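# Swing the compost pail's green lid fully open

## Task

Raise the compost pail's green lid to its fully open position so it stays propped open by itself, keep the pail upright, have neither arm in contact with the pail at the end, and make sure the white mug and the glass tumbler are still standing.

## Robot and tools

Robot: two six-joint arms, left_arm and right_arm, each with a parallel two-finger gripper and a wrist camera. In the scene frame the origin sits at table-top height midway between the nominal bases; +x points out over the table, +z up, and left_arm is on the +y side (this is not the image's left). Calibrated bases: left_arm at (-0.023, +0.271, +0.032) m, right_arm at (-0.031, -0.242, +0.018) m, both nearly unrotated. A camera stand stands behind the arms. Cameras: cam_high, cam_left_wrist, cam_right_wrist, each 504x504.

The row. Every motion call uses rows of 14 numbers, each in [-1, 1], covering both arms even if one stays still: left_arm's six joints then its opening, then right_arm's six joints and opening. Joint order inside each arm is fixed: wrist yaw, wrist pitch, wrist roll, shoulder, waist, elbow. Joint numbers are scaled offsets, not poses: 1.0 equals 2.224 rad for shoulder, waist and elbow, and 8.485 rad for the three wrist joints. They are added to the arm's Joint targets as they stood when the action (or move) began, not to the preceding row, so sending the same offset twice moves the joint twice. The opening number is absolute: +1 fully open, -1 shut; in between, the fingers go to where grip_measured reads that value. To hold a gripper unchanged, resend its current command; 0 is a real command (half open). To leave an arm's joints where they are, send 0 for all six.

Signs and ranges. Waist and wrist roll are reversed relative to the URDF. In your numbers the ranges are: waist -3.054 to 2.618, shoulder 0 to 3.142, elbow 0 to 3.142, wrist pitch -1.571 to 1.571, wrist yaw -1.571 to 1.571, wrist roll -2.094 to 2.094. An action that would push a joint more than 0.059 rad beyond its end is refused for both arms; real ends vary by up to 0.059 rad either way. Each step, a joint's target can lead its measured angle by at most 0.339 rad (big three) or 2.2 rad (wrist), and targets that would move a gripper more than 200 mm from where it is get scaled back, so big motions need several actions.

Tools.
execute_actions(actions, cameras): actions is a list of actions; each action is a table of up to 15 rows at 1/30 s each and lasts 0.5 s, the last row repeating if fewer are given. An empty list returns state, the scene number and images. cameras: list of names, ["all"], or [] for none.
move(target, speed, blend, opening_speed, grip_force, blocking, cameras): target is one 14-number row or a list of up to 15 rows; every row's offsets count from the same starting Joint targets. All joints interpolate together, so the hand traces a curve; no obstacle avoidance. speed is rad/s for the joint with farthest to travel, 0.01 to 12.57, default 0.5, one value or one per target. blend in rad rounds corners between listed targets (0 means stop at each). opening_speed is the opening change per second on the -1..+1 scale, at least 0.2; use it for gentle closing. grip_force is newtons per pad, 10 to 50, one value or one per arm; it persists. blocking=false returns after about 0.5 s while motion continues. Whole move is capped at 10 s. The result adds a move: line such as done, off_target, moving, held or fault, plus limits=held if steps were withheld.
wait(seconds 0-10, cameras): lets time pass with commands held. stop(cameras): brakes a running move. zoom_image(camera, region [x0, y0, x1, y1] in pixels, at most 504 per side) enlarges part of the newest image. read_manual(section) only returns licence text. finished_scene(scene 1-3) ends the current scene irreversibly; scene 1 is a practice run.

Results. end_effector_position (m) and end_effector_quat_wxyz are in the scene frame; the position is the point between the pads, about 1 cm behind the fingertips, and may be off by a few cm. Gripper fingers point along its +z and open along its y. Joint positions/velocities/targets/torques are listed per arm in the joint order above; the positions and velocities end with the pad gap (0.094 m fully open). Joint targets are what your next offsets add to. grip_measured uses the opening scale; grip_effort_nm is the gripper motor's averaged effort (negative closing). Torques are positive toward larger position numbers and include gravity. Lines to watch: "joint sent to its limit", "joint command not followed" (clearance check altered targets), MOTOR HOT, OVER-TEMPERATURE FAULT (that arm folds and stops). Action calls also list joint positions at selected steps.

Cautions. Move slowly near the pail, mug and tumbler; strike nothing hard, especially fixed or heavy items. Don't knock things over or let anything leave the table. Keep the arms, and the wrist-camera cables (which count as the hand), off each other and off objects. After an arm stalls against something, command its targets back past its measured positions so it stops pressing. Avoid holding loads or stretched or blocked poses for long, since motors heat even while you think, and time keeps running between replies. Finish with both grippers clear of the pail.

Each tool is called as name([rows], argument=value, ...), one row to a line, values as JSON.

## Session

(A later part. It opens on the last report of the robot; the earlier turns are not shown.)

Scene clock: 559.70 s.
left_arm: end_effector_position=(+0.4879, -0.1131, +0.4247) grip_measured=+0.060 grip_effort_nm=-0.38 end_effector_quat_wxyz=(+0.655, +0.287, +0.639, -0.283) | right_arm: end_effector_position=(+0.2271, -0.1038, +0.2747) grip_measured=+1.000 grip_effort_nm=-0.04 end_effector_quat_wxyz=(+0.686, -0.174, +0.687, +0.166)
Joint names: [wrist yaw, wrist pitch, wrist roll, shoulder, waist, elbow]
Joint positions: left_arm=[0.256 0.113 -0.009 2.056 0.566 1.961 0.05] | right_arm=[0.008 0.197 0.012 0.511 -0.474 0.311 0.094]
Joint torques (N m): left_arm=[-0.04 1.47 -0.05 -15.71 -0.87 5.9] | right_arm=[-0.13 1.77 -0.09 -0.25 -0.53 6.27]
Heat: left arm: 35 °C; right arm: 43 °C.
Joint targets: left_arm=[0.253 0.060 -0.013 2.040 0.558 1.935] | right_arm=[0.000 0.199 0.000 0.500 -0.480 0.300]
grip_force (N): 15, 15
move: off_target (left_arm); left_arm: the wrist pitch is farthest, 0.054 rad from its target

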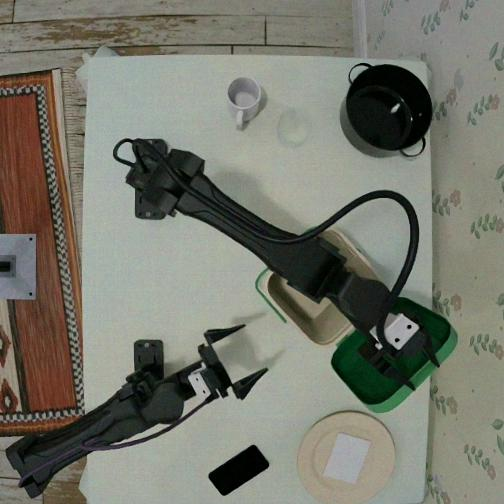

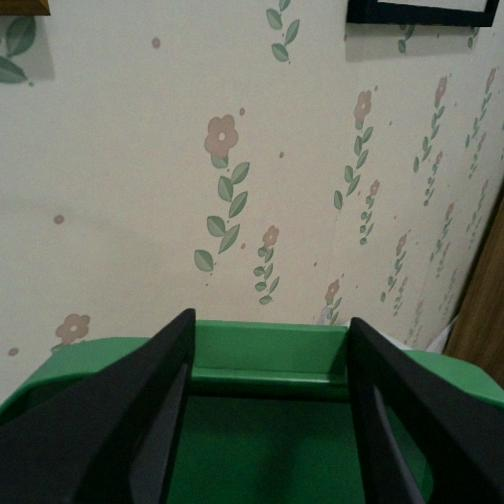

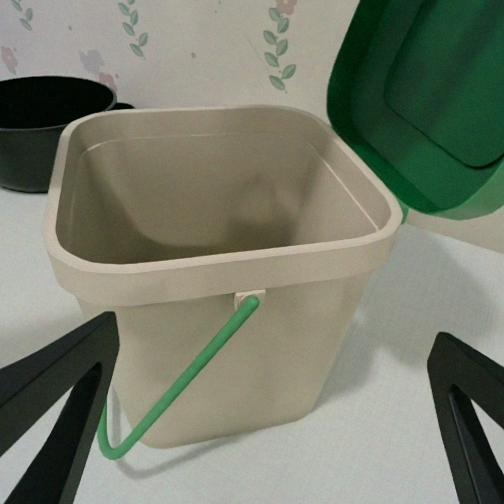

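move(target=[0.0015, 0.0, 0, -0.027, -0.0018, -0.0279, -0.12, 0, 0, 0, 0, 0, 0, 1], speed=0.15, cameras=["cam_left_wrist","cam_right_wrist"])

Scene clock: 567.23 s.
left_arm: end_effector_position=(+0.4778, -0.1050, +0.4280) grip_measured=+0.060 grip_effort_nm=-0.38 end_effector_quat_wxyz=(+0.653, +0.290, +0.640, -0.283) | right_arm: end_effector_position=(+0.2271, -0.1038, +0.2747) grip_measured=+1.000 grip_effort_nm=-0.03 end_effector_quat_wxyz=(+0.686, -0.174, +0.687, +0.166)
Joint names: [wrist yaw, wrist pitch, wrist roll, shoulder, waist, elbow]
Joint positions: left_arm=[0.263 0.116 -0.013 2.001 0.562 1.898 0.05] | right_arm=[0.008 0.197 0.012 0.511 -0.474 0.311 0.094]
Joint torques (N m): left_arm=[0.04 1.46 -0.01 -15.62 -0.8 5.93] | right_arm=[-0.13 1.78 -0.09 -0.24 -0.51 6.26]
Heat: left arm: 34 °C; right arm: 43 °C.
Joint targets: left_arm=[0.266 0.060 -0.013 1.980 0.554 1.873] | right_arm=[0.000 0.199 0.000 0.500 -0.480 0.300]
grip_force (N): 15, 15
move: off_target (left_arm); left_arm: the wrist pitch is farthest, 0.056 rad from its target
Images, in order (width x height): cam_left_wrist 504x504, cam_right_wrist 504x504.

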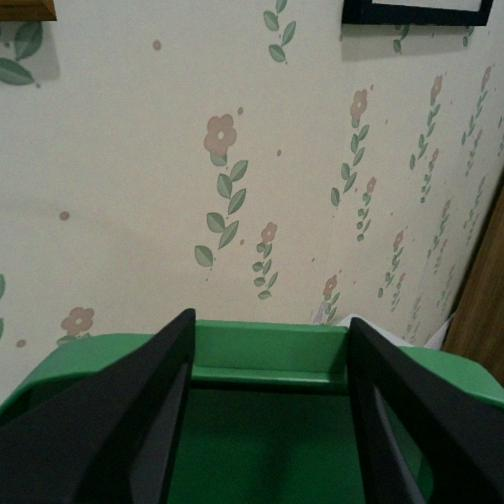

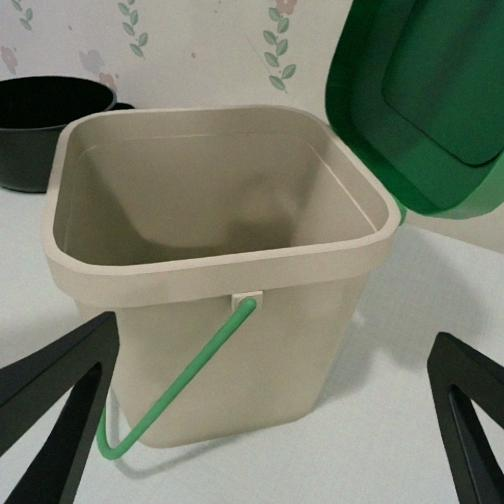

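move(target=[0, 0, 0, 0, 0, 0, 1, 0, 0, 0, 0, 0, 0, 1], opening_speed=0.5, cameras=["cam_left_wrist","cam_right_wrist"])

Scene clock: 573.53 s.
left_arm: end_effector_position=(+0.4797, -0.1027, +0.4130) grip_measured=+0.997 grip_effort_nm=0.14 end_effector_quat_wxyz=(+0.636, +0.291, +0.658, -0.279) | right_arm: end_effector_position=(+0.2271, -0.1038, +0.2747) grip_measured=+1.000 grip_effort_nm=-0.03 end_effector_quat_wxyz=(+0.686, -0.174, +0.687, +0.166)
Joint names: [wrist yaw, wrist pitch, wrist roll, shoulder, waist, elbow]
Joint positions: left_arm=[0.264 0.076 -0.013 2.001 0.557 1.888 0.094] | right_arm=[0.008 0.197 0.012 0.511 -0.474 0.311 0.094]
Joint torques (N m): left_arm=[0.02 1.79 -0.01 -15.66 -0.29 6.9] | right_arm=[-0.14 1.77 -0.09 -0.25 -0.51 6.24]
Heat: left arm: 34 °C; right arm: 43 °C.
Joint targets: left_arm=[0.266 0.060 -0.013 1.980 0.554 1.873] | right_arm=[0.000 0.199 0.000 0.500 -0.480 0.300]
grip_force (N): 15, 15
move: done
Images, in order (width x height): cam_left_wrist 504x504, cam_right_wrist 504x504.

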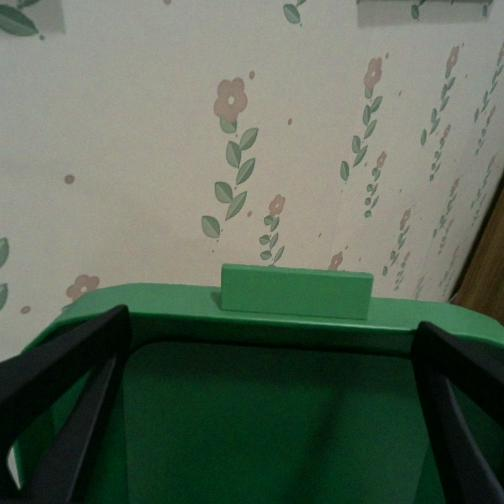

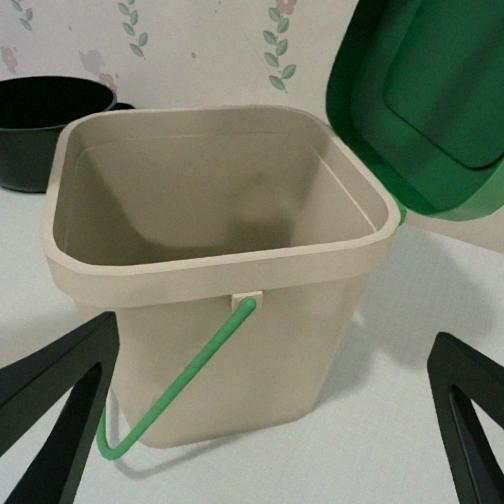

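move([
  [0.0051, 0.0171, 0, -0.0976, -0.0175, -0.1475, 1, 0, 0, 0, 0, 0, 0, 1],
  [0.0126, 0.0171, 0, -0.2113, -0.0468, -0.2608, 1, 0, 0, 0, 0, 0, 0, 1],
], speed=0.4, blend=0.03, cameras=["all"])

Scene clock: 584.70 s.
left_arm: end_effector_position=(+0.3966, -0.0087, +0.4149) grip_measured=+0.997 grip_effort_nm=0.14 end_effector_quat_wxyz=(+0.642, +0.289, +0.652, -0.281) | right_arm: end_effector_position=(+0.2271, -0.1038, +0.2747) grip_measured=+1.000 grip_effort_nm=-0.03 end_effector_quat_wxyz=(+0.686, -0.174, +0.687, +0.166)
Joint names: [wrist yaw, wrist pitch, wrist roll, shoulder, waist, elbow]
Joint positions: left_arm=[0.368 0.201 -0.013 1.53 0.452 1.311 0.094] | right_arm=[0.008 0.197 0.012 0.511 -0.474 0.311 0.094]
Joint torques (N m): left_arm=[0.04 1.98 -0.01 -10.3 -0.18 6.65] | right_arm=[-0.14 1.77 -0.09 -0.25 -0.5 6.26]
Heat: left arm: 34 °C; right arm: 43 °C.
Joint targets: left_arm=[0.373 0.205 -0.013 1.510 0.450 1.293] | right_arm=[0.000 0.199 0.000 0.500 -0.480 0.300]
grip_force (N): 15, 15
move: done

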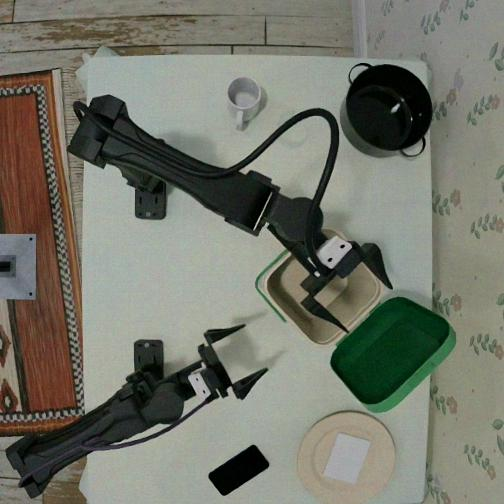

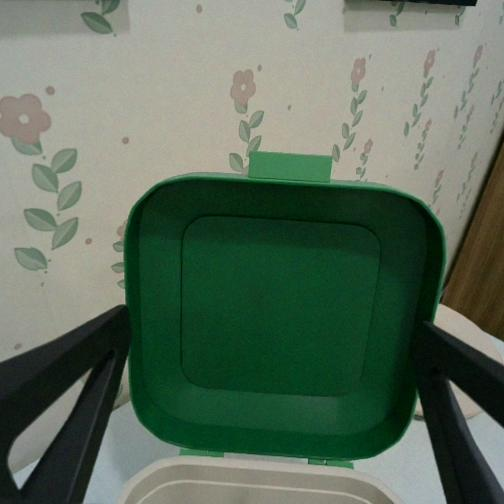

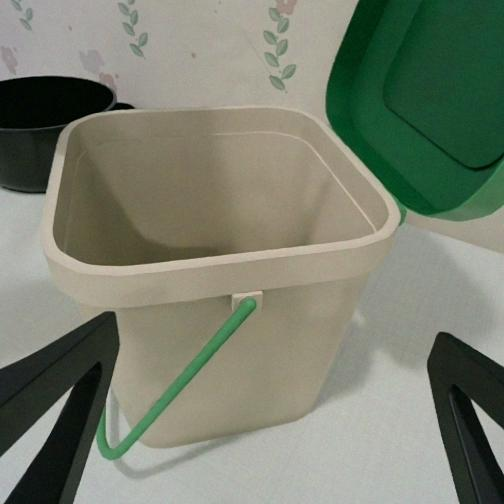

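finished_scene(scene=1)

The scene is finished: the task was done.


## Next scene

The same job, from a new start.

execute_actions(actions=[])

zoom_image(camera="cam_high", region=[200, 150, 440, 390])

Scene clock: 0.00 s.
left_arm: end_effector_position=(+0.3839, +0.2465, +0.1564) grip_measured=+1.000 grip_effort_nm=n/a end_effector_quat_wxyz=(+0.620, +0.003, +0.783, +0.060) | right_arm: end_effector_position=(+0.3587, -0.2307, +0.1068) grip_measured=+1.000 grip_effort_nm=n/a end_effector_quat_wxyz=(+0.568, -0.013, +0.821, +0.060)
Joint names: [wrist yaw, wrist pitch, wrist roll, shoulder, waist, elbow]
Joint positions: left_arm=[-0.264 0.925 -0.037 1.549 0.17 0.388 0.094] | right_arm=[-0.157 0.833 -0.031 1.533 0.066 0.339 0.094]
Joint velocities: within noise
Joint torques (N m): no reading
Heat: left arm: 26 °C; right arm: 25 °C.
Joint targets: left_arm=[-0.265 0.916 -0.036 1.544 0.170 0.392] | right_arm=[-0.159 0.833 -0.031 1.526 0.066 0.346]
Tool commands: left_gripper/opening=+1.0 right_gripper/opening=+1.0

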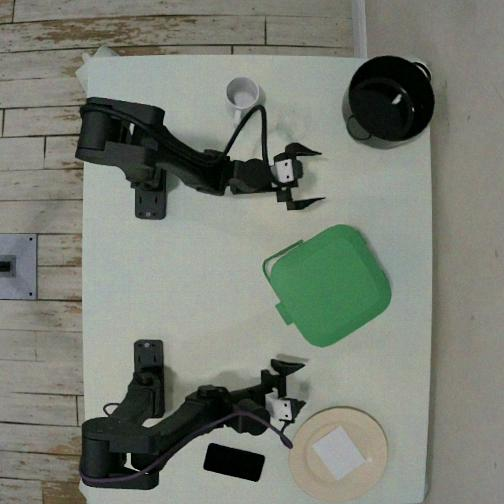

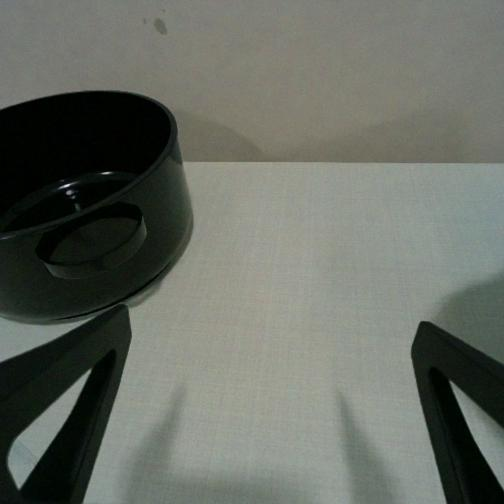

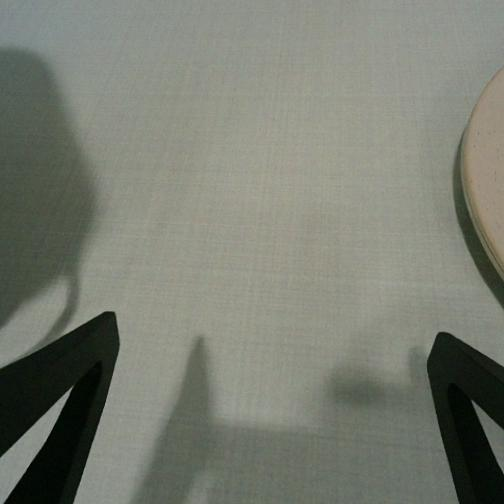

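Scaled by 2.100 from the camera's 504x504 image, which has a finer 720x720 frame.

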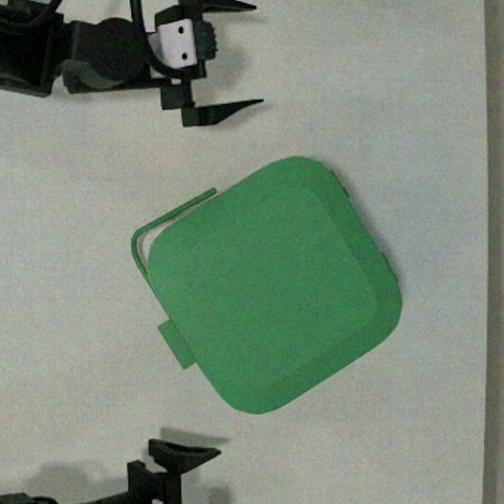

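move([
  [0,0,0,0,0,0,1, 0.0187, -0.0275, 0.0037, -0.304, -0.0746, -0.0881, 1],
  [0,0,0,0,0,0,1, 0.0351, -0.0037, 0.0037, -0.2743, -0.3067, -0.1039, 1],
], speed=0.8, blend=0.1, grip_force=15, cameras=["all"])

zoom_image(camera="cam_right_wrist", region=[60, 200, 480, 340])

Scene clock: 27.83 s.
left_arm: end_effector_position=(+0.3839, +0.2465, +0.1564) grip_measured=+1.000 grip_effort_nm=0.01 end_effector_quat_wxyz=(+0.620, +0.003, +0.783, +0.060) | right_arm: end_effector_position=(+0.2432, -0.0693, +0.2126) grip_measured=+1.000 grip_effort_nm=-0.03 end_effector_quat_wxyz=(+0.682, -0.173, +0.688, +0.179)
Joint names: [wrist yaw, wrist pitch, wrist roll, shoulder, waist, elbow]
Joint positions: left_arm=[-0.264 0.925 -0.037 1.549 0.17 0.388 0.094] | right_arm=[0.128 0.779 -0.011 0.91 -0.611 0.125 0.094]
Joint torques (N m): left_arm=[-0.06 1.88 -0.01 -6.3 0.02 6.24] | right_arm=[0.05 1.9 0.14 -0.84 -0.47 5.49]
Heat: left arm: 27 °C; right arm: 29 °C.
Joint targets: left_arm=[-0.265 0.916 -0.036 1.544 0.170 0.392] | right_arm=[0.139 0.802 0.001 0.915 -0.616 0.114]
grip_force (N): 15, 15
move: done

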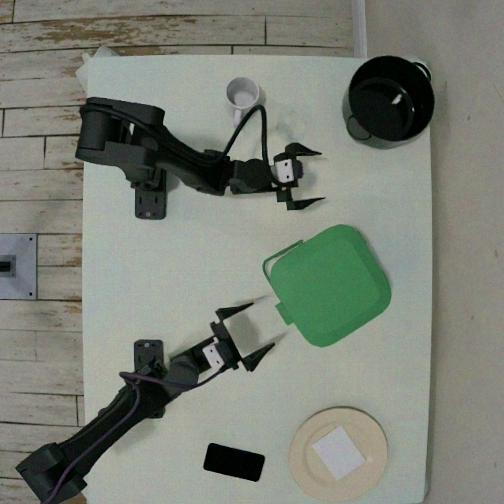

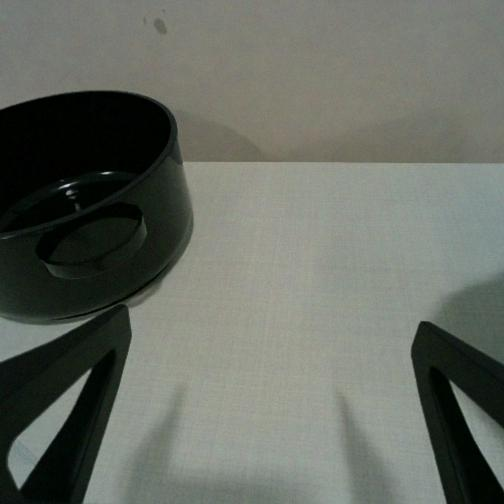

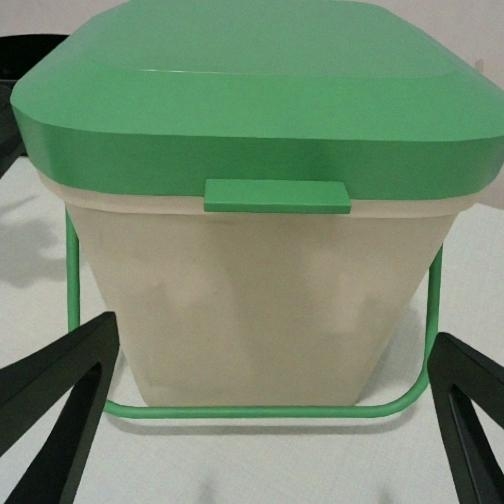

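Scaled by 1.200 from the camera's 504x504 image, which has a finer 720x720 frame.

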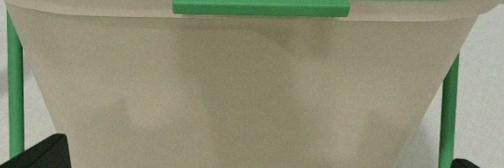

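move(target=[0,0,0,0,0,0,1, -0.0099, 0.0068, 0, 0.1219, 0.0216, 0.0477, 1], speed=0.25, cameras=["all"])

Scene clock: 67.37 s.
left_arm: end_effector_position=(+0.3839, +0.2465, +0.1564) grip_measured=+1.000 grip_effort_nm=0.00 end_effector_quat_wxyz=(+0.620, +0.003, +0.783, +0.060) | right_arm: end_effector_position=(+0.2670, -0.0541, +0.1726) grip_measured=+1.000 grip_effort_nm=-0.03 end_effector_quat_wxyz=(+0.631, -0.197, +0.731, +0.171)
Joint names: [wrist yaw, wrist pitch, wrist roll, shoulder, waist, elbow]
Joint positions: left_arm=[-0.264 0.925 -0.037 1.549 0.17 0.388 0.094] | right_arm=[0.066 0.839 -0.011 1.178 -0.574 0.192 0.094]
Joint torques (N m): left_arm=[-0.07 1.88 0 -6.3 0.06 6.24] | right_arm=[-0.15 1.95 0.14 -2.22 0.51 8.4]
Heat: left arm: 28 °C; right arm: 32 °C.
Joint targets: left_arm=[-0.265 0.916 -0.036 1.544 0.170 0.392] | right_arm=[0.055 0.860 0.001 1.187 -0.568 0.220]
grip_force (N): 15, 15
move: done

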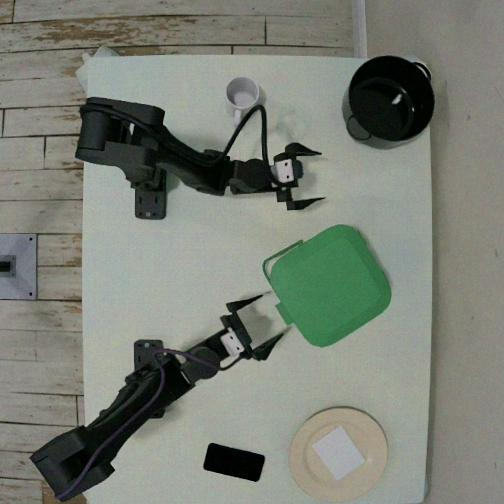

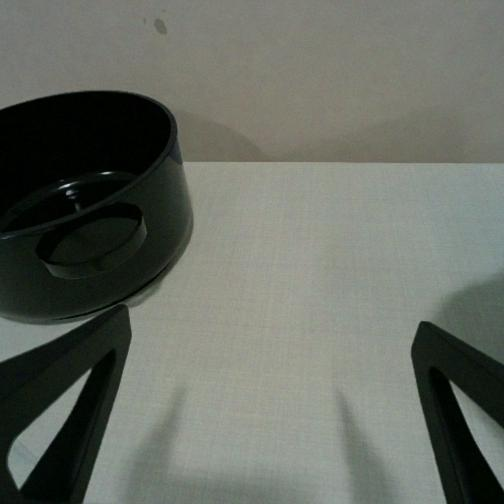

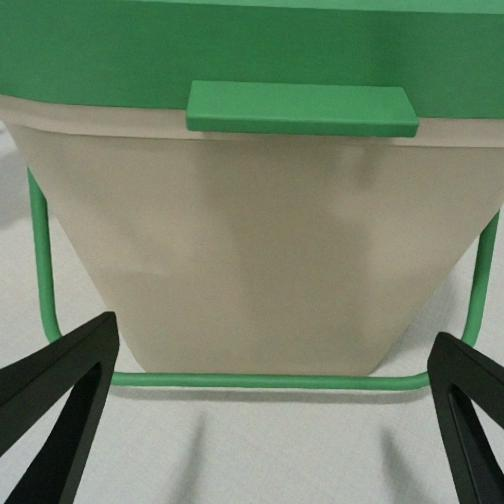

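move([
  [0,0,0,0,0,0,1, 0, 0.0313, 0, 0.0238, 0, 0.0108, 1],
  [0,0,0,0,0,0,1, 0, 0.0313, 0, 0.0238, 0, 0.0108, -0.12],
], speed=0.25, opening_speed=0.5, cameras=["cam_high","cam_right_wrist"])

Scene clock: 88.40 s.
left_arm: end_effector_position=(+0.3839, +0.2465, +0.1564) grip_measured=+1.000 grip_effort_nm=0.01 end_effector_quat_wxyz=(+0.620, +0.003, +0.783, +0.060) | right_arm: end_effector_position=(+0.2756, -0.0494, +0.2320) grip_measured=+0.061 grip_effort_nm=-0.38 end_effector_quat_wxyz=(+0.712, -0.170, +0.653, +0.198)
Joint names: [wrist yaw, wrist pitch, wrist roll, shoulder, waist, elbow]
Joint positions: left_arm=[-0.264 0.925 -0.037 1.549 0.17 0.388 0.094] | right_arm=[0.066 1.103 -0.011 1.229 -0.572 0.217 0.05]
Joint torques (N m): left_arm=[-0.06 1.87 -0.01 -6.31 0.02 6.27] | right_arm=[-0.18 1.9 0.14 -2.44 0.27 8.2]
Heat: left arm: 29 °C; right arm: 35 °C.
Joint targets: left_arm=[-0.265 0.916 -0.036 1.544 0.170 0.392] | right_arm=[0.055 1.125 0.001 1.239 -0.568 0.245]
grip_force (N): 15, 15
move: done
Images, in order (width x height): cam_high 504x504, cam_right_wrist 504x504.

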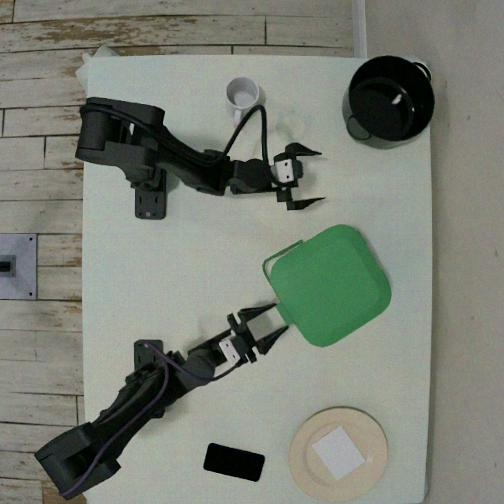

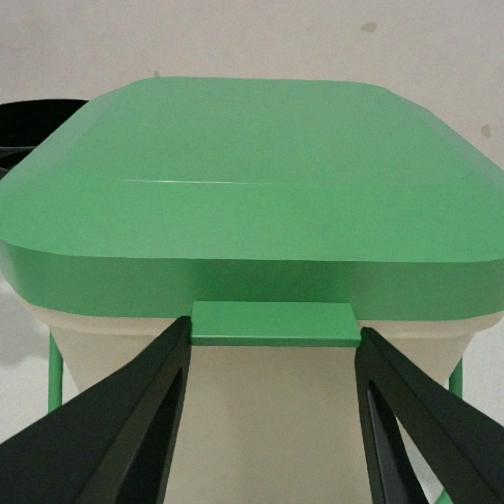

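move([
  [0,0,0,0,0,0,1,0.0002,-0.0362,0,-0.0769,0.0004,0.0517,-0.12],
  [0,0,0,0,0,0,1,-0.0002,-0.0579,0,-0.094,0.0022,0.1178,-0.12],
  [0,0,0,0,0,0,1,-0.0008,-0.0725,0,-0.0769,0.0045,0.1906,-0.12],
  [0,0,0,0,0,0,1,-0.0014,-0.0831,0,-0.0378,0.0067,0.2671,-0.12],
  [0,0,0,0,0,0,1,-0.002,-0.0913,0,0.0126,0.009,0.3462,-0.12],
  [0,0,0,0,0,0,1,-0.0026,-0.0981,0,0.0706,0.0112,0.4272,-0.12],
  [0,0,0,0,0,0,1,-0.0032,-0.1038,0,0.134,0.0135,0.5108,-0.12],
  [0,0,0,0,0,0,1,-0.0035,-0.1089,0,0.2023,0.0148,0.5962,-0.12],
  [0,0,0,0,0,0,1,-0.004,-0.1138,0,0.272,0.0166,0.6848,-0.12],
  [0,0,0,0,0,0,1,-0.0041,-0.1174,0,0.3273,0.0171,0.7491,-0.12],
], speed=0.35, blend=0.03, cameras=["all"])

Scene clock: 131.03 s.
left_arm: end_effector_position=(+0.3839, +0.2465, +0.1564) grip_measured=+1.000 grip_effort_nm=0.01 end_effector_quat_wxyz=(+0.620, +0.003, +0.783, +0.060) | right_arm: end_effector_position=(+0.4885, +0.0816, +0.4543) grip_measured=+0.059 grip_effort_nm=-0.42 end_effector_quat_wxyz=(+0.713, -0.178, +0.648, +0.199)
Joint names: [wrist yaw, wrist pitch, wrist roll, shoulder, waist, elbow]
Joint positions: left_arm=[-0.264 0.925 -0.037 1.549 0.17 0.388 0.094] | right_arm=[0.022 0.149 -0.003 1.937 -0.542 1.884 0.05]
Joint torques (N m): left_arm=[-0.06 1.88 0 -6.27 0.03 6.27] | right_arm=[-0.07 1.55 0.07 -9.29 1.02 9.36]
Heat: left arm: 30 °C; right arm: 36 °C.
Joint targets: left_arm=[-0.265 0.916 -0.036 1.544 0.170 0.392] | right_arm=[0.020 0.129 0.001 1.968 -0.530 1.911]
grip_force (N): 15, 15
move: done

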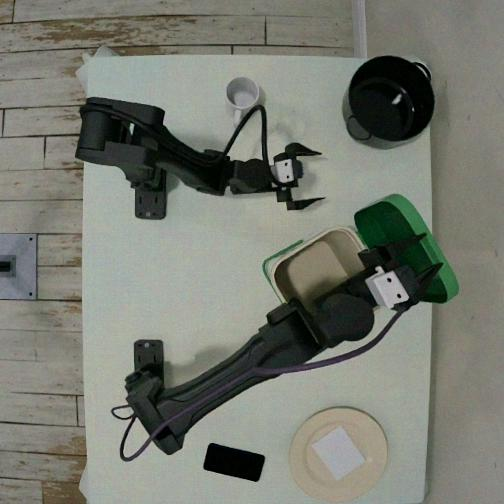

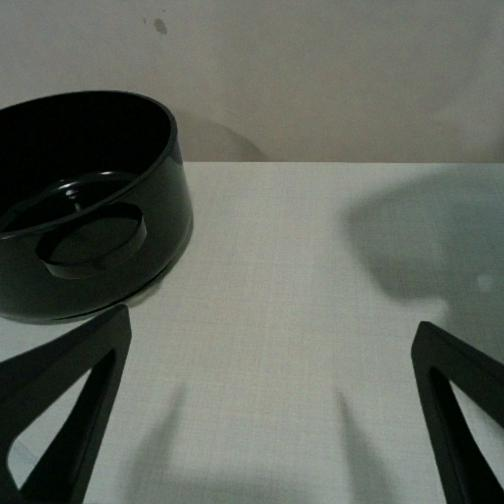

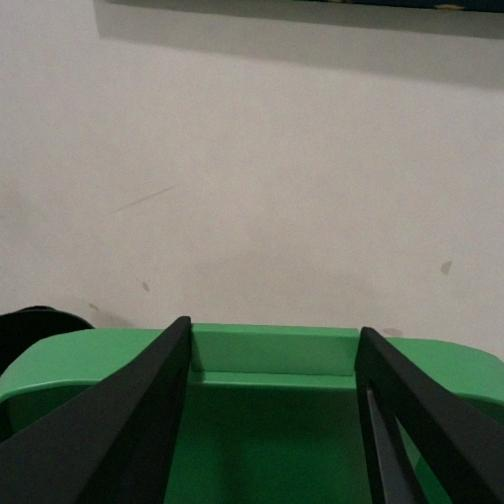

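move(target=[0,0,0,0,0,0,1,-0.0002,-0.0039,0,0.0545,0.0009,0.0697,-0.12], speed=0.2, cameras=["cam_high","cam_right_wrist"])

Scene clock: 140.80 s.
left_arm: end_effector_position=(+0.3839, +0.2465, +0.1564) grip_measured=+1.000 grip_effort_nm=0.00 end_effector_quat_wxyz=(+0.620, +0.003, +0.783, +0.060) | right_arm: end_effector_position=(+0.5112, +0.0958, +0.4502) grip_measured=+0.059 grip_effort_nm=-0.42 end_effector_quat_wxyz=(+0.713, -0.178, +0.648, +0.200)
Joint names: [wrist yaw, wrist pitch, wrist roll, shoulder, waist, elbow]
Joint positions: left_arm=[-0.264 0.925 -0.037 1.549 0.17 0.388 0.094] | right_arm=[0.02 0.114 -0.003 2.056 -0.541 2.039 0.05]
Joint torques (N m): left_arm=[-0.06 1.88 -0.01 -6.28 0.05 6.23] | right_arm=[-0.07 1.58 0.07 -10.15 1.1 9.35]
Heat: left arm: 31 °C; right arm: 36 °C.
Joint targets: left_arm=[-0.265 0.916 -0.036 1.544 0.170 0.392] | right_arm=[0.018 0.096 0.001 2.089 -0.528 2.066]
grip_force (N): 15, 15
move: done
Images, in order (width x height): cam_high 504x504, cam_right_wrist 504x504.

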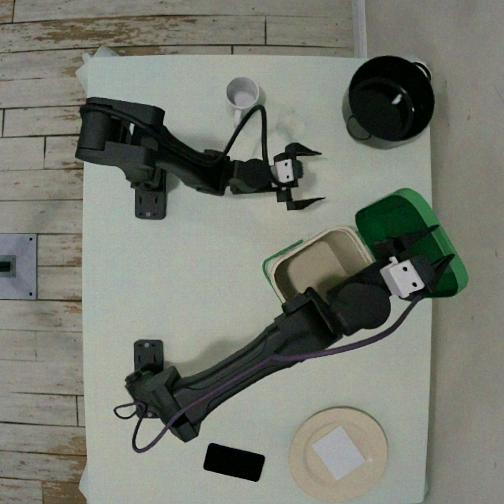

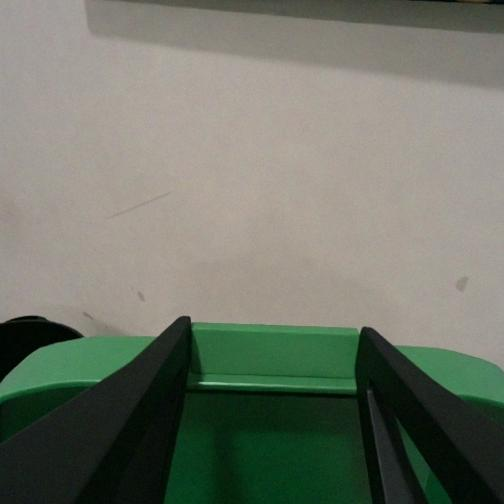

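move([
  [0,0,0,0,0,0,1,0,0,0,0,0,0,1],
  [0,0,0,0,0,0,1,0.0008,0.0146,0,-0.1255,0,-0.1781,1],
  [0,0,0,0,0,0,1,0.0014,0.0199,0,-0.2671,-0.0031,-0.3377,1],
], speed=0.4, blend=[0, 0.03, 0], opening_speed=0.6, cameras=["cam_high","cam_right_wrist"])

Scene clock: 156.33 s.
left_arm: end_effector_position=(+0.3839, +0.2465, +0.1564) grip_measured=+1.000 grip_effort_nm=0.00 end_effector_quat_wxyz=(+0.620, +0.003, +0.783, +0.060) | right_arm: end_effector_position=(+0.4072, +0.0247, +0.4185) grip_measured=+0.997 grip_effort_nm=0.10 end_effector_quat_wxyz=(+0.695, -0.181, +0.669, +0.191)
Joint names: [wrist yaw, wrist pitch, wrist roll, shoulder, waist, elbow]
Joint positions: left_arm=[-0.264 0.925 -0.037 1.549 0.17 0.388 0.094] | right_arm=[0.019 0.244 -0.003 1.533 -0.532 1.327 0.094]
Joint torques (N m): left_arm=[-0.07 1.89 0 -6.3 0.01 6.26] | right_arm=[0.06 1.91 0.06 -11.64 -0.27 6.01]
Heat: left arm: 31 °C; right arm: 36 °C.
Joint targets: left_arm=[-0.265 0.916 -0.036 1.544 0.170 0.392] | right_arm=[0.030 0.265 0.001 1.495 -0.535 1.315]
grip_force (N): 15, 15
move: off_target (right_arm); right_arm: the shoulder is farthest, 0.038 rad from its target
Images, in order (width x height): cam_high 504x504, cam_right_wrist 504x504.

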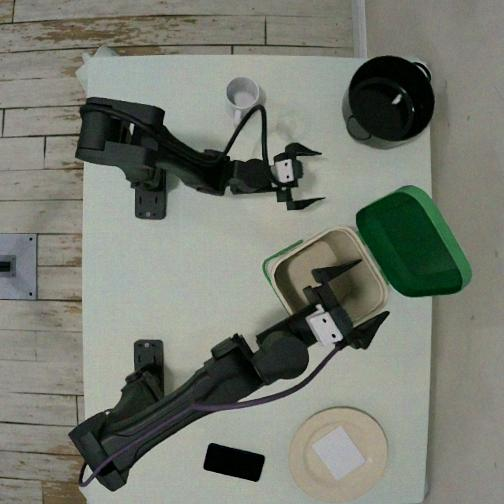

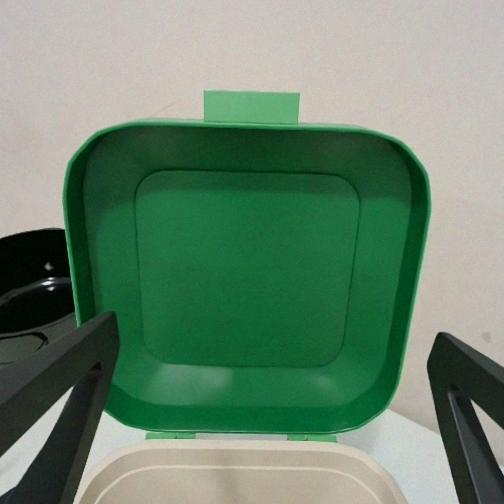

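finished_scene(scene=2)

The scene is finished: the task was done.


## Next scene

The same job, from a new start.

execute_actions(actions=[])

zoom_image(camera="cam_high", region=[200, 150, 440, 390])

Scene clock: 0.00 s.
left_arm: end_effector_position=(+0.3443, +0.2053, +0.2618) grip_measured=+1.000 grip_effort_nm=n/a end_effector_quat_wxyz=(+0.387, -0.070, +0.918, -0.049) | right_arm: end_effector_position=(+0.2839, -0.1895, +0.2700) grip_measured=+1.000 grip_effort_nm=n/a end_effector_quat_wxyz=(+0.501, +0.201, +0.842, +0.008)
Joint names: [wrist yaw, wrist pitch, wrist roll, shoulder, waist, elbow]
Joint positions: left_arm=[-0.143 -0.672 0.341 1.283 0.241 1.176 0.094] | right_arm=[0.595 -0.574 -0.649 1.006 -0.465 0.936 0.094]
Joint velocities: within noise
Joint torques (N m): no reading
Heat: left arm: 25 °C; right arm: 25 °C.
Joint targets: left_arm=[-0.147 -0.678 0.340 1.276 0.241 1.183] | right_arm=[0.605 -0.585 -0.649 1.000 -0.465 0.944]
Tool commands: left_gripper/opening=+1.0 right_gripper/opening=+1.0

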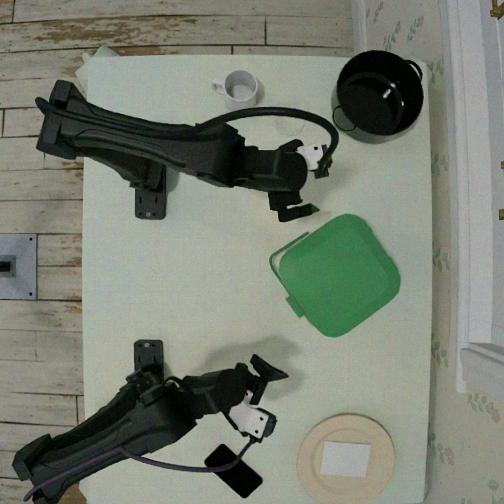

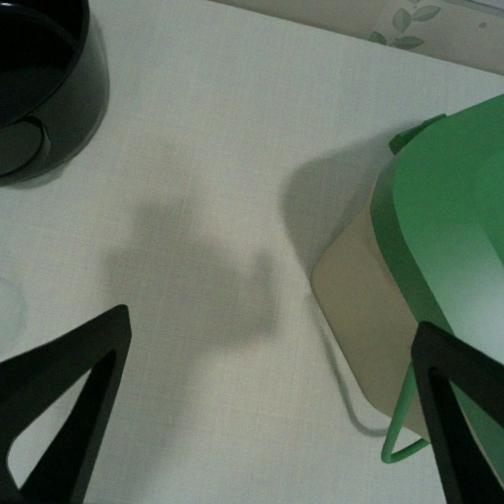

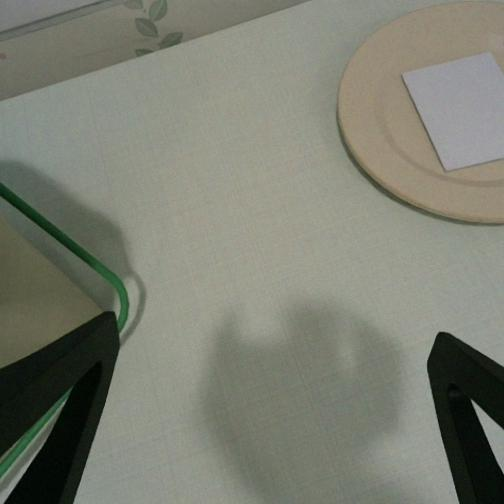

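Scaled by 2.100 from the camera's 504x504 image, which has a finer 720x720 frame.

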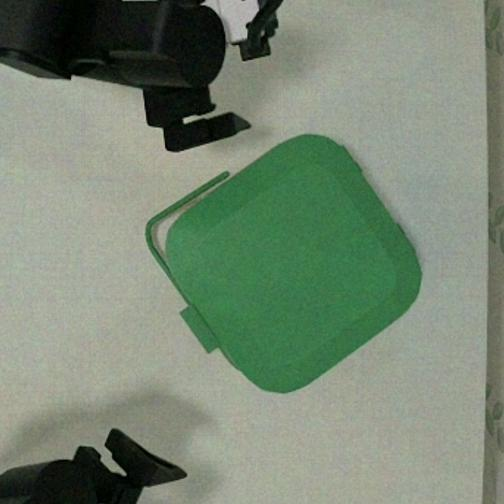

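move([
  [0,-0.0238,0,-0.214,-0.0409,-0.1272,1, -0.0477, 0.1397, 0.0411, -0.0674, 0.0202, -0.3121, 1],
  [0,-0.0238,0,-0.214,-0.0409,-0.1272,1, -0.0896, 0.1903, 0.0765, 0.0369, 0.0058, -0.357, 1],
], speed=0.9, blend=0.1, grip_force=15, cameras=["cam_high","cam_right_wrist"])

Scene clock: 29.20 s.
left_arm: end_effector_position=(+0.2336, +0.2560, +0.2544) grip_measured=+1.000 grip_effort_nm=0.00 end_effector_quat_wxyz=(+0.396, -0.109, +0.911, -0.034) | right_arm: end_effector_position=(+0.2602, -0.0658, +0.2330) grip_measured=+1.000 grip_effort_nm=-0.04 end_effector_quat_wxyz=(+0.704, -0.202, +0.644, +0.222)
Joint names: [wrist yaw, wrist pitch, wrist roll, shoulder, waist, elbow]
Joint positions: left_arm=[-0.143 -0.865 0.341 0.811 0.155 0.913 0.094] | right_arm=[-0.142 1.006 -0.015 1.075 -0.447 0.159 0.094]
Joint torques (N m): left_arm=[-0.1 1.49 -0.03 -0.94 -0.47 6.39] | right_arm=[-0.13 1.94 0.22 -1.76 -0.43 5.34]
Heat: left arm: 27 °C; right arm: 28 °C.
Joint targets: left_arm=[-0.147 -0.879 0.340 0.800 0.150 0.900] | right_arm=[-0.155 1.030 0.001 1.081 -0.452 0.150]
grip_force (N): 15, 15
move: done
Images, in order (width x height): cam_high 504x504, cam_right_wrist 504x504.

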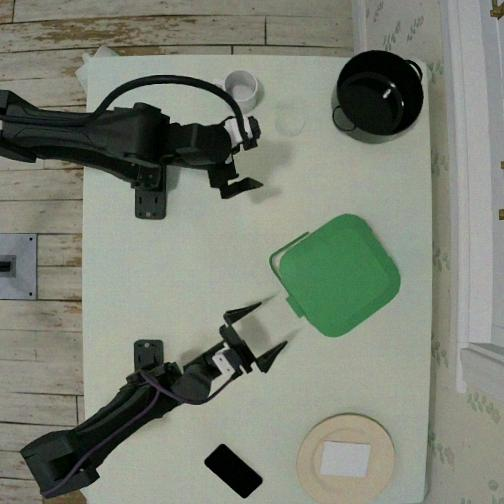

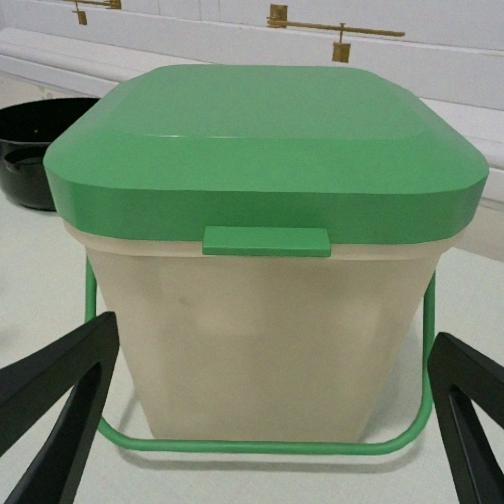

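move([
  [0,0,0,0,0,0,1, 0.0088, 0.016, 0, 0.1295, -0.0234, 0.0809, 1],
  [0,0,0,0,0,0,1, 0.0088, 0.016, 0, 0.1295, -0.0234, 0.0809, -0.12],
], speed=0.25, opening_speed=0.5, cameras=["cam_high","cam_right_wrist"])

Scene clock: 50.60 s.
left_arm: end_effector_position=(+0.2336, +0.2560, +0.2544) grip_measured=+1.000 grip_effort_nm=0.01 end_effector_quat_wxyz=(+0.396, -0.109, +0.911, -0.034) | right_arm: end_effector_position=(+0.2970, -0.0362, +0.2338) grip_measured=+0.059 grip_effort_nm=-0.38 end_effector_quat_wxyz=(+0.704, -0.199, +0.644, +0.222)
Joint names: [wrist yaw, wrist pitch, wrist roll, shoulder, waist, elbow]
Joint positions: left_arm=[-0.143 -0.865 0.341 0.811 0.155 0.913 0.094] | right_arm=[-0.087 1.144 -0.014 1.358 -0.498 0.305 0.05]
Joint torques (N m): left_arm=[-0.12 1.5 -0.02 -1.01 -0.49 6.39] | right_arm=[0.02 1.91 0.17 -3.54 -0.51 7.91]
Heat: left arm: 27 °C; right arm: 30 °C.
Joint targets: left_arm=[-0.147 -0.879 0.340 0.800 0.150 0.900] | right_arm=[-0.080 1.165 0.000 1.370 -0.504 0.330]
grip_force (N): 15, 15
move: done
Images, in order (width x height): cam_high 504x504, cam_right_wrist 504x504.

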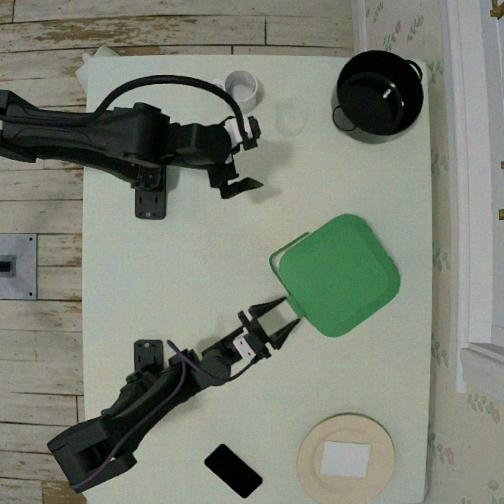

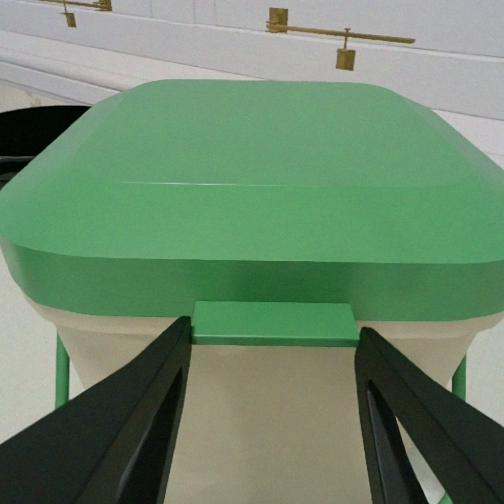

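move([
  [0,0,0,0,0,0,1,0.0001,-0.0341,0,-0.0751,-0.0004,0.0481,-0.12],
  [0,0,0,0,0,0,1,0.0006,-0.0561,0,-0.0953,-0.0022,0.112,-0.12],
  [0,0,0,0,0,0,1,0.0013,-0.0721,0,-0.0836,-0.0049,0.1844,-0.12],
  [0,0,0,0,0,0,1,0.002,-0.0843,0,-0.0486,-0.0076,0.2626,-0.12],
  [0,0,0,0,0,0,1,0.0028,-0.094,0,-0.0018,-0.0108,0.3444,-0.12],
  [0,0,0,0,0,0,1,0.0035,-0.1022,0,0.0549,-0.0135,0.4299,-0.12],
  [0,0,0,0,0,0,1,0.0042,-0.1096,0,0.1183,-0.0162,0.5193,-0.12],
  [0,0,0,0,0,0,1,0.0048,-0.1167,0,0.1879,-0.0184,0.6138,-0.12],
  [0,0,0,0,0,0,1,0.0053,-0.124,0,0.2621,-0.0202,0.7145,-0.12],
  [0,0,0,0,0,0,1,0.0057,-0.1298,0,0.3219,-0.0216,0.7918,-0.12],
  [0,0,0,0,0,0,1,0.0059,-0.1371,0,0.3876,-0.0225,0.8835,-0.12],
], speed=[0.35,0.35,0.35,0.35,0.35,0.35,0.35,0.35,0.35,0.3,0.2], blend=[0.03,0.03,0.03,0.03,0.03,0.03,0.03,0.03,0.03,0.03,0], cameras=["cam_high","cam_right_wrist"])

Scene clock: 98.57 s.
left_arm: end_effector_position=(+0.2336, +0.2560, +0.2544) grip_measured=+1.000 grip_effort_nm=0.00 end_effector_quat_wxyz=(+0.396, -0.109, +0.911, -0.034) | right_arm: end_effector_position=(+0.5223, +0.1246, +0.4538) grip_measured=+0.056 grip_effort_nm=-0.42 end_effector_quat_wxyz=(+0.706, -0.203, +0.640, +0.225)
Joint names: [wrist yaw, wrist pitch, wrist roll, shoulder, waist, elbow]
Joint positions: left_arm=[-0.143 -0.865 0.341 0.811 0.155 0.913 0.094] | right_arm=[-0.044 0.024 -0.006 2.195 -0.552 2.27 0.05]
Joint torques (N m): left_arm=[-0.11 1.48 -0.02 -0.96 -0.49 6.38] | right_arm=[0.09 1.52 0.1 -11.28 -0.18 9.06]
Heat: left arm: 28 °C; right arm: 33 °C.
Joint targets: left_arm=[-0.147 -0.879 0.340 0.800 0.150 0.900] | right_arm=[-0.030 0.002 0.000 2.232 -0.554 2.295]
grip_force (N): 15, 15
move: off_target (right_arm); right_arm: the shoulder is farthest, 0.037 rad from its target
Images, in order (width x height): cam_high 504x504, cam_right_wrist 504x504.

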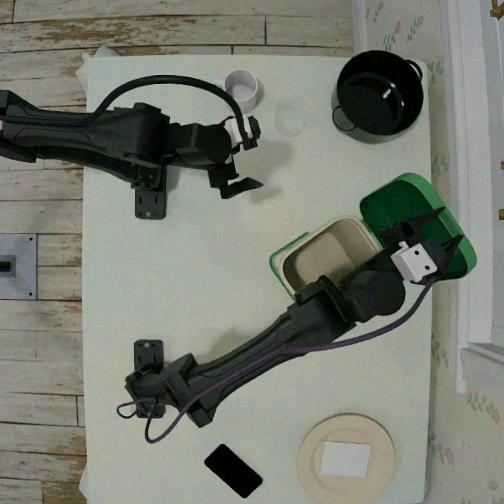

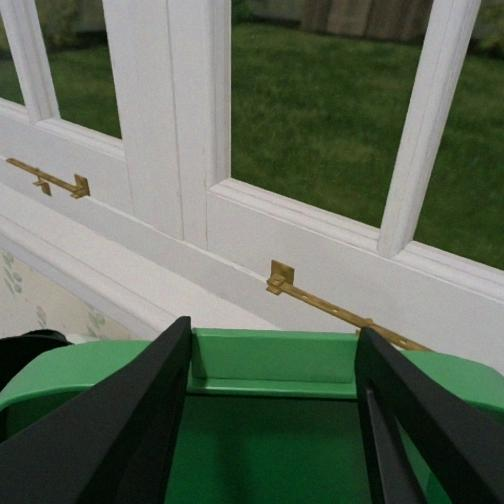

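move([
  [0,0,0,0,0,0,1,0,0,0,0,0,0,1],
  [0,0,0,0,0,0,1,-0.0014,0.0239,0,-0.156,0.004,-0.2284,1],
  [0,0,0,0,0,0,1,-0.0024,0.0304,0,-0.3013,0.0076,-0.3979,1],
], speed=0.45, blend=[0, 0.03, 0], opening_speed=0.6, cameras=["cam_high","cam_right_wrist"])

Scene clock: 110.87 s.
left_arm: end_effector_position=(+0.2336, +0.2560, +0.2544) grip_measured=+1.000 grip_effort_nm=0.00 end_effector_quat_wxyz=(+0.396, -0.109, +0.911, -0.034) | right_arm: end_effector_position=(+0.4131, +0.0485, +0.4303) grip_measured=+0.997 grip_effort_nm=0.12 end_effector_quat_wxyz=(+0.694, -0.203, +0.655, +0.218)
Joint names: [wrist yaw, wrist pitch, wrist roll, shoulder, waist, elbow]
Joint positions: left_arm=[-0.143 -0.865 0.341 0.811 0.155 0.913 0.094] | right_arm=[-0.041 0.24 -0.006 1.603 -0.544 1.422 0.094]
Joint torques (N m): left_arm=[-0.12 1.49 -0.02 -0.95 -0.47 6.38] | right_arm=[-0.15 1.91 0.1 -12.83 0.57 6.12]
Heat: left arm: 28 °C; right arm: 33 °C.
Joint targets: left_arm=[-0.147 -0.879 0.340 0.800 0.150 0.900] | right_arm=[-0.051 0.260 0.000 1.562 -0.537 1.410]
grip_force (N): 15, 15
move: off_target (right_arm); right_arm: the shoulder is farthest, 0.041 rad from its target
Images, in order (width x height): cam_high 504x504, cam_right_wrist 504x504.

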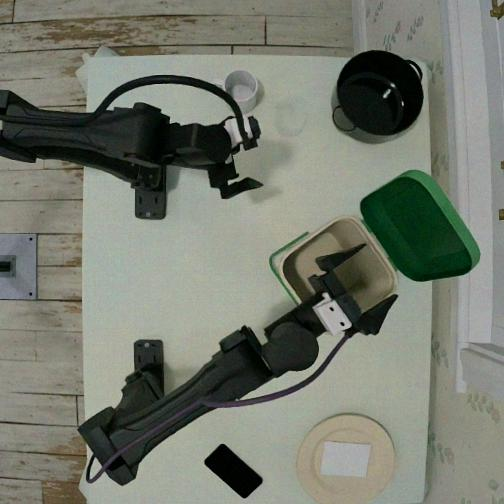

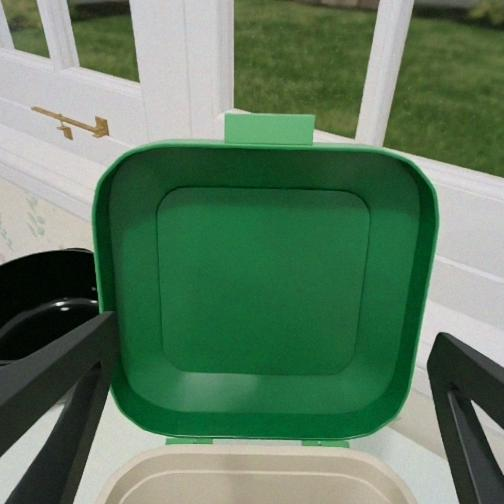

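finished_scene(scene=3)

The scene is finished: the task was done.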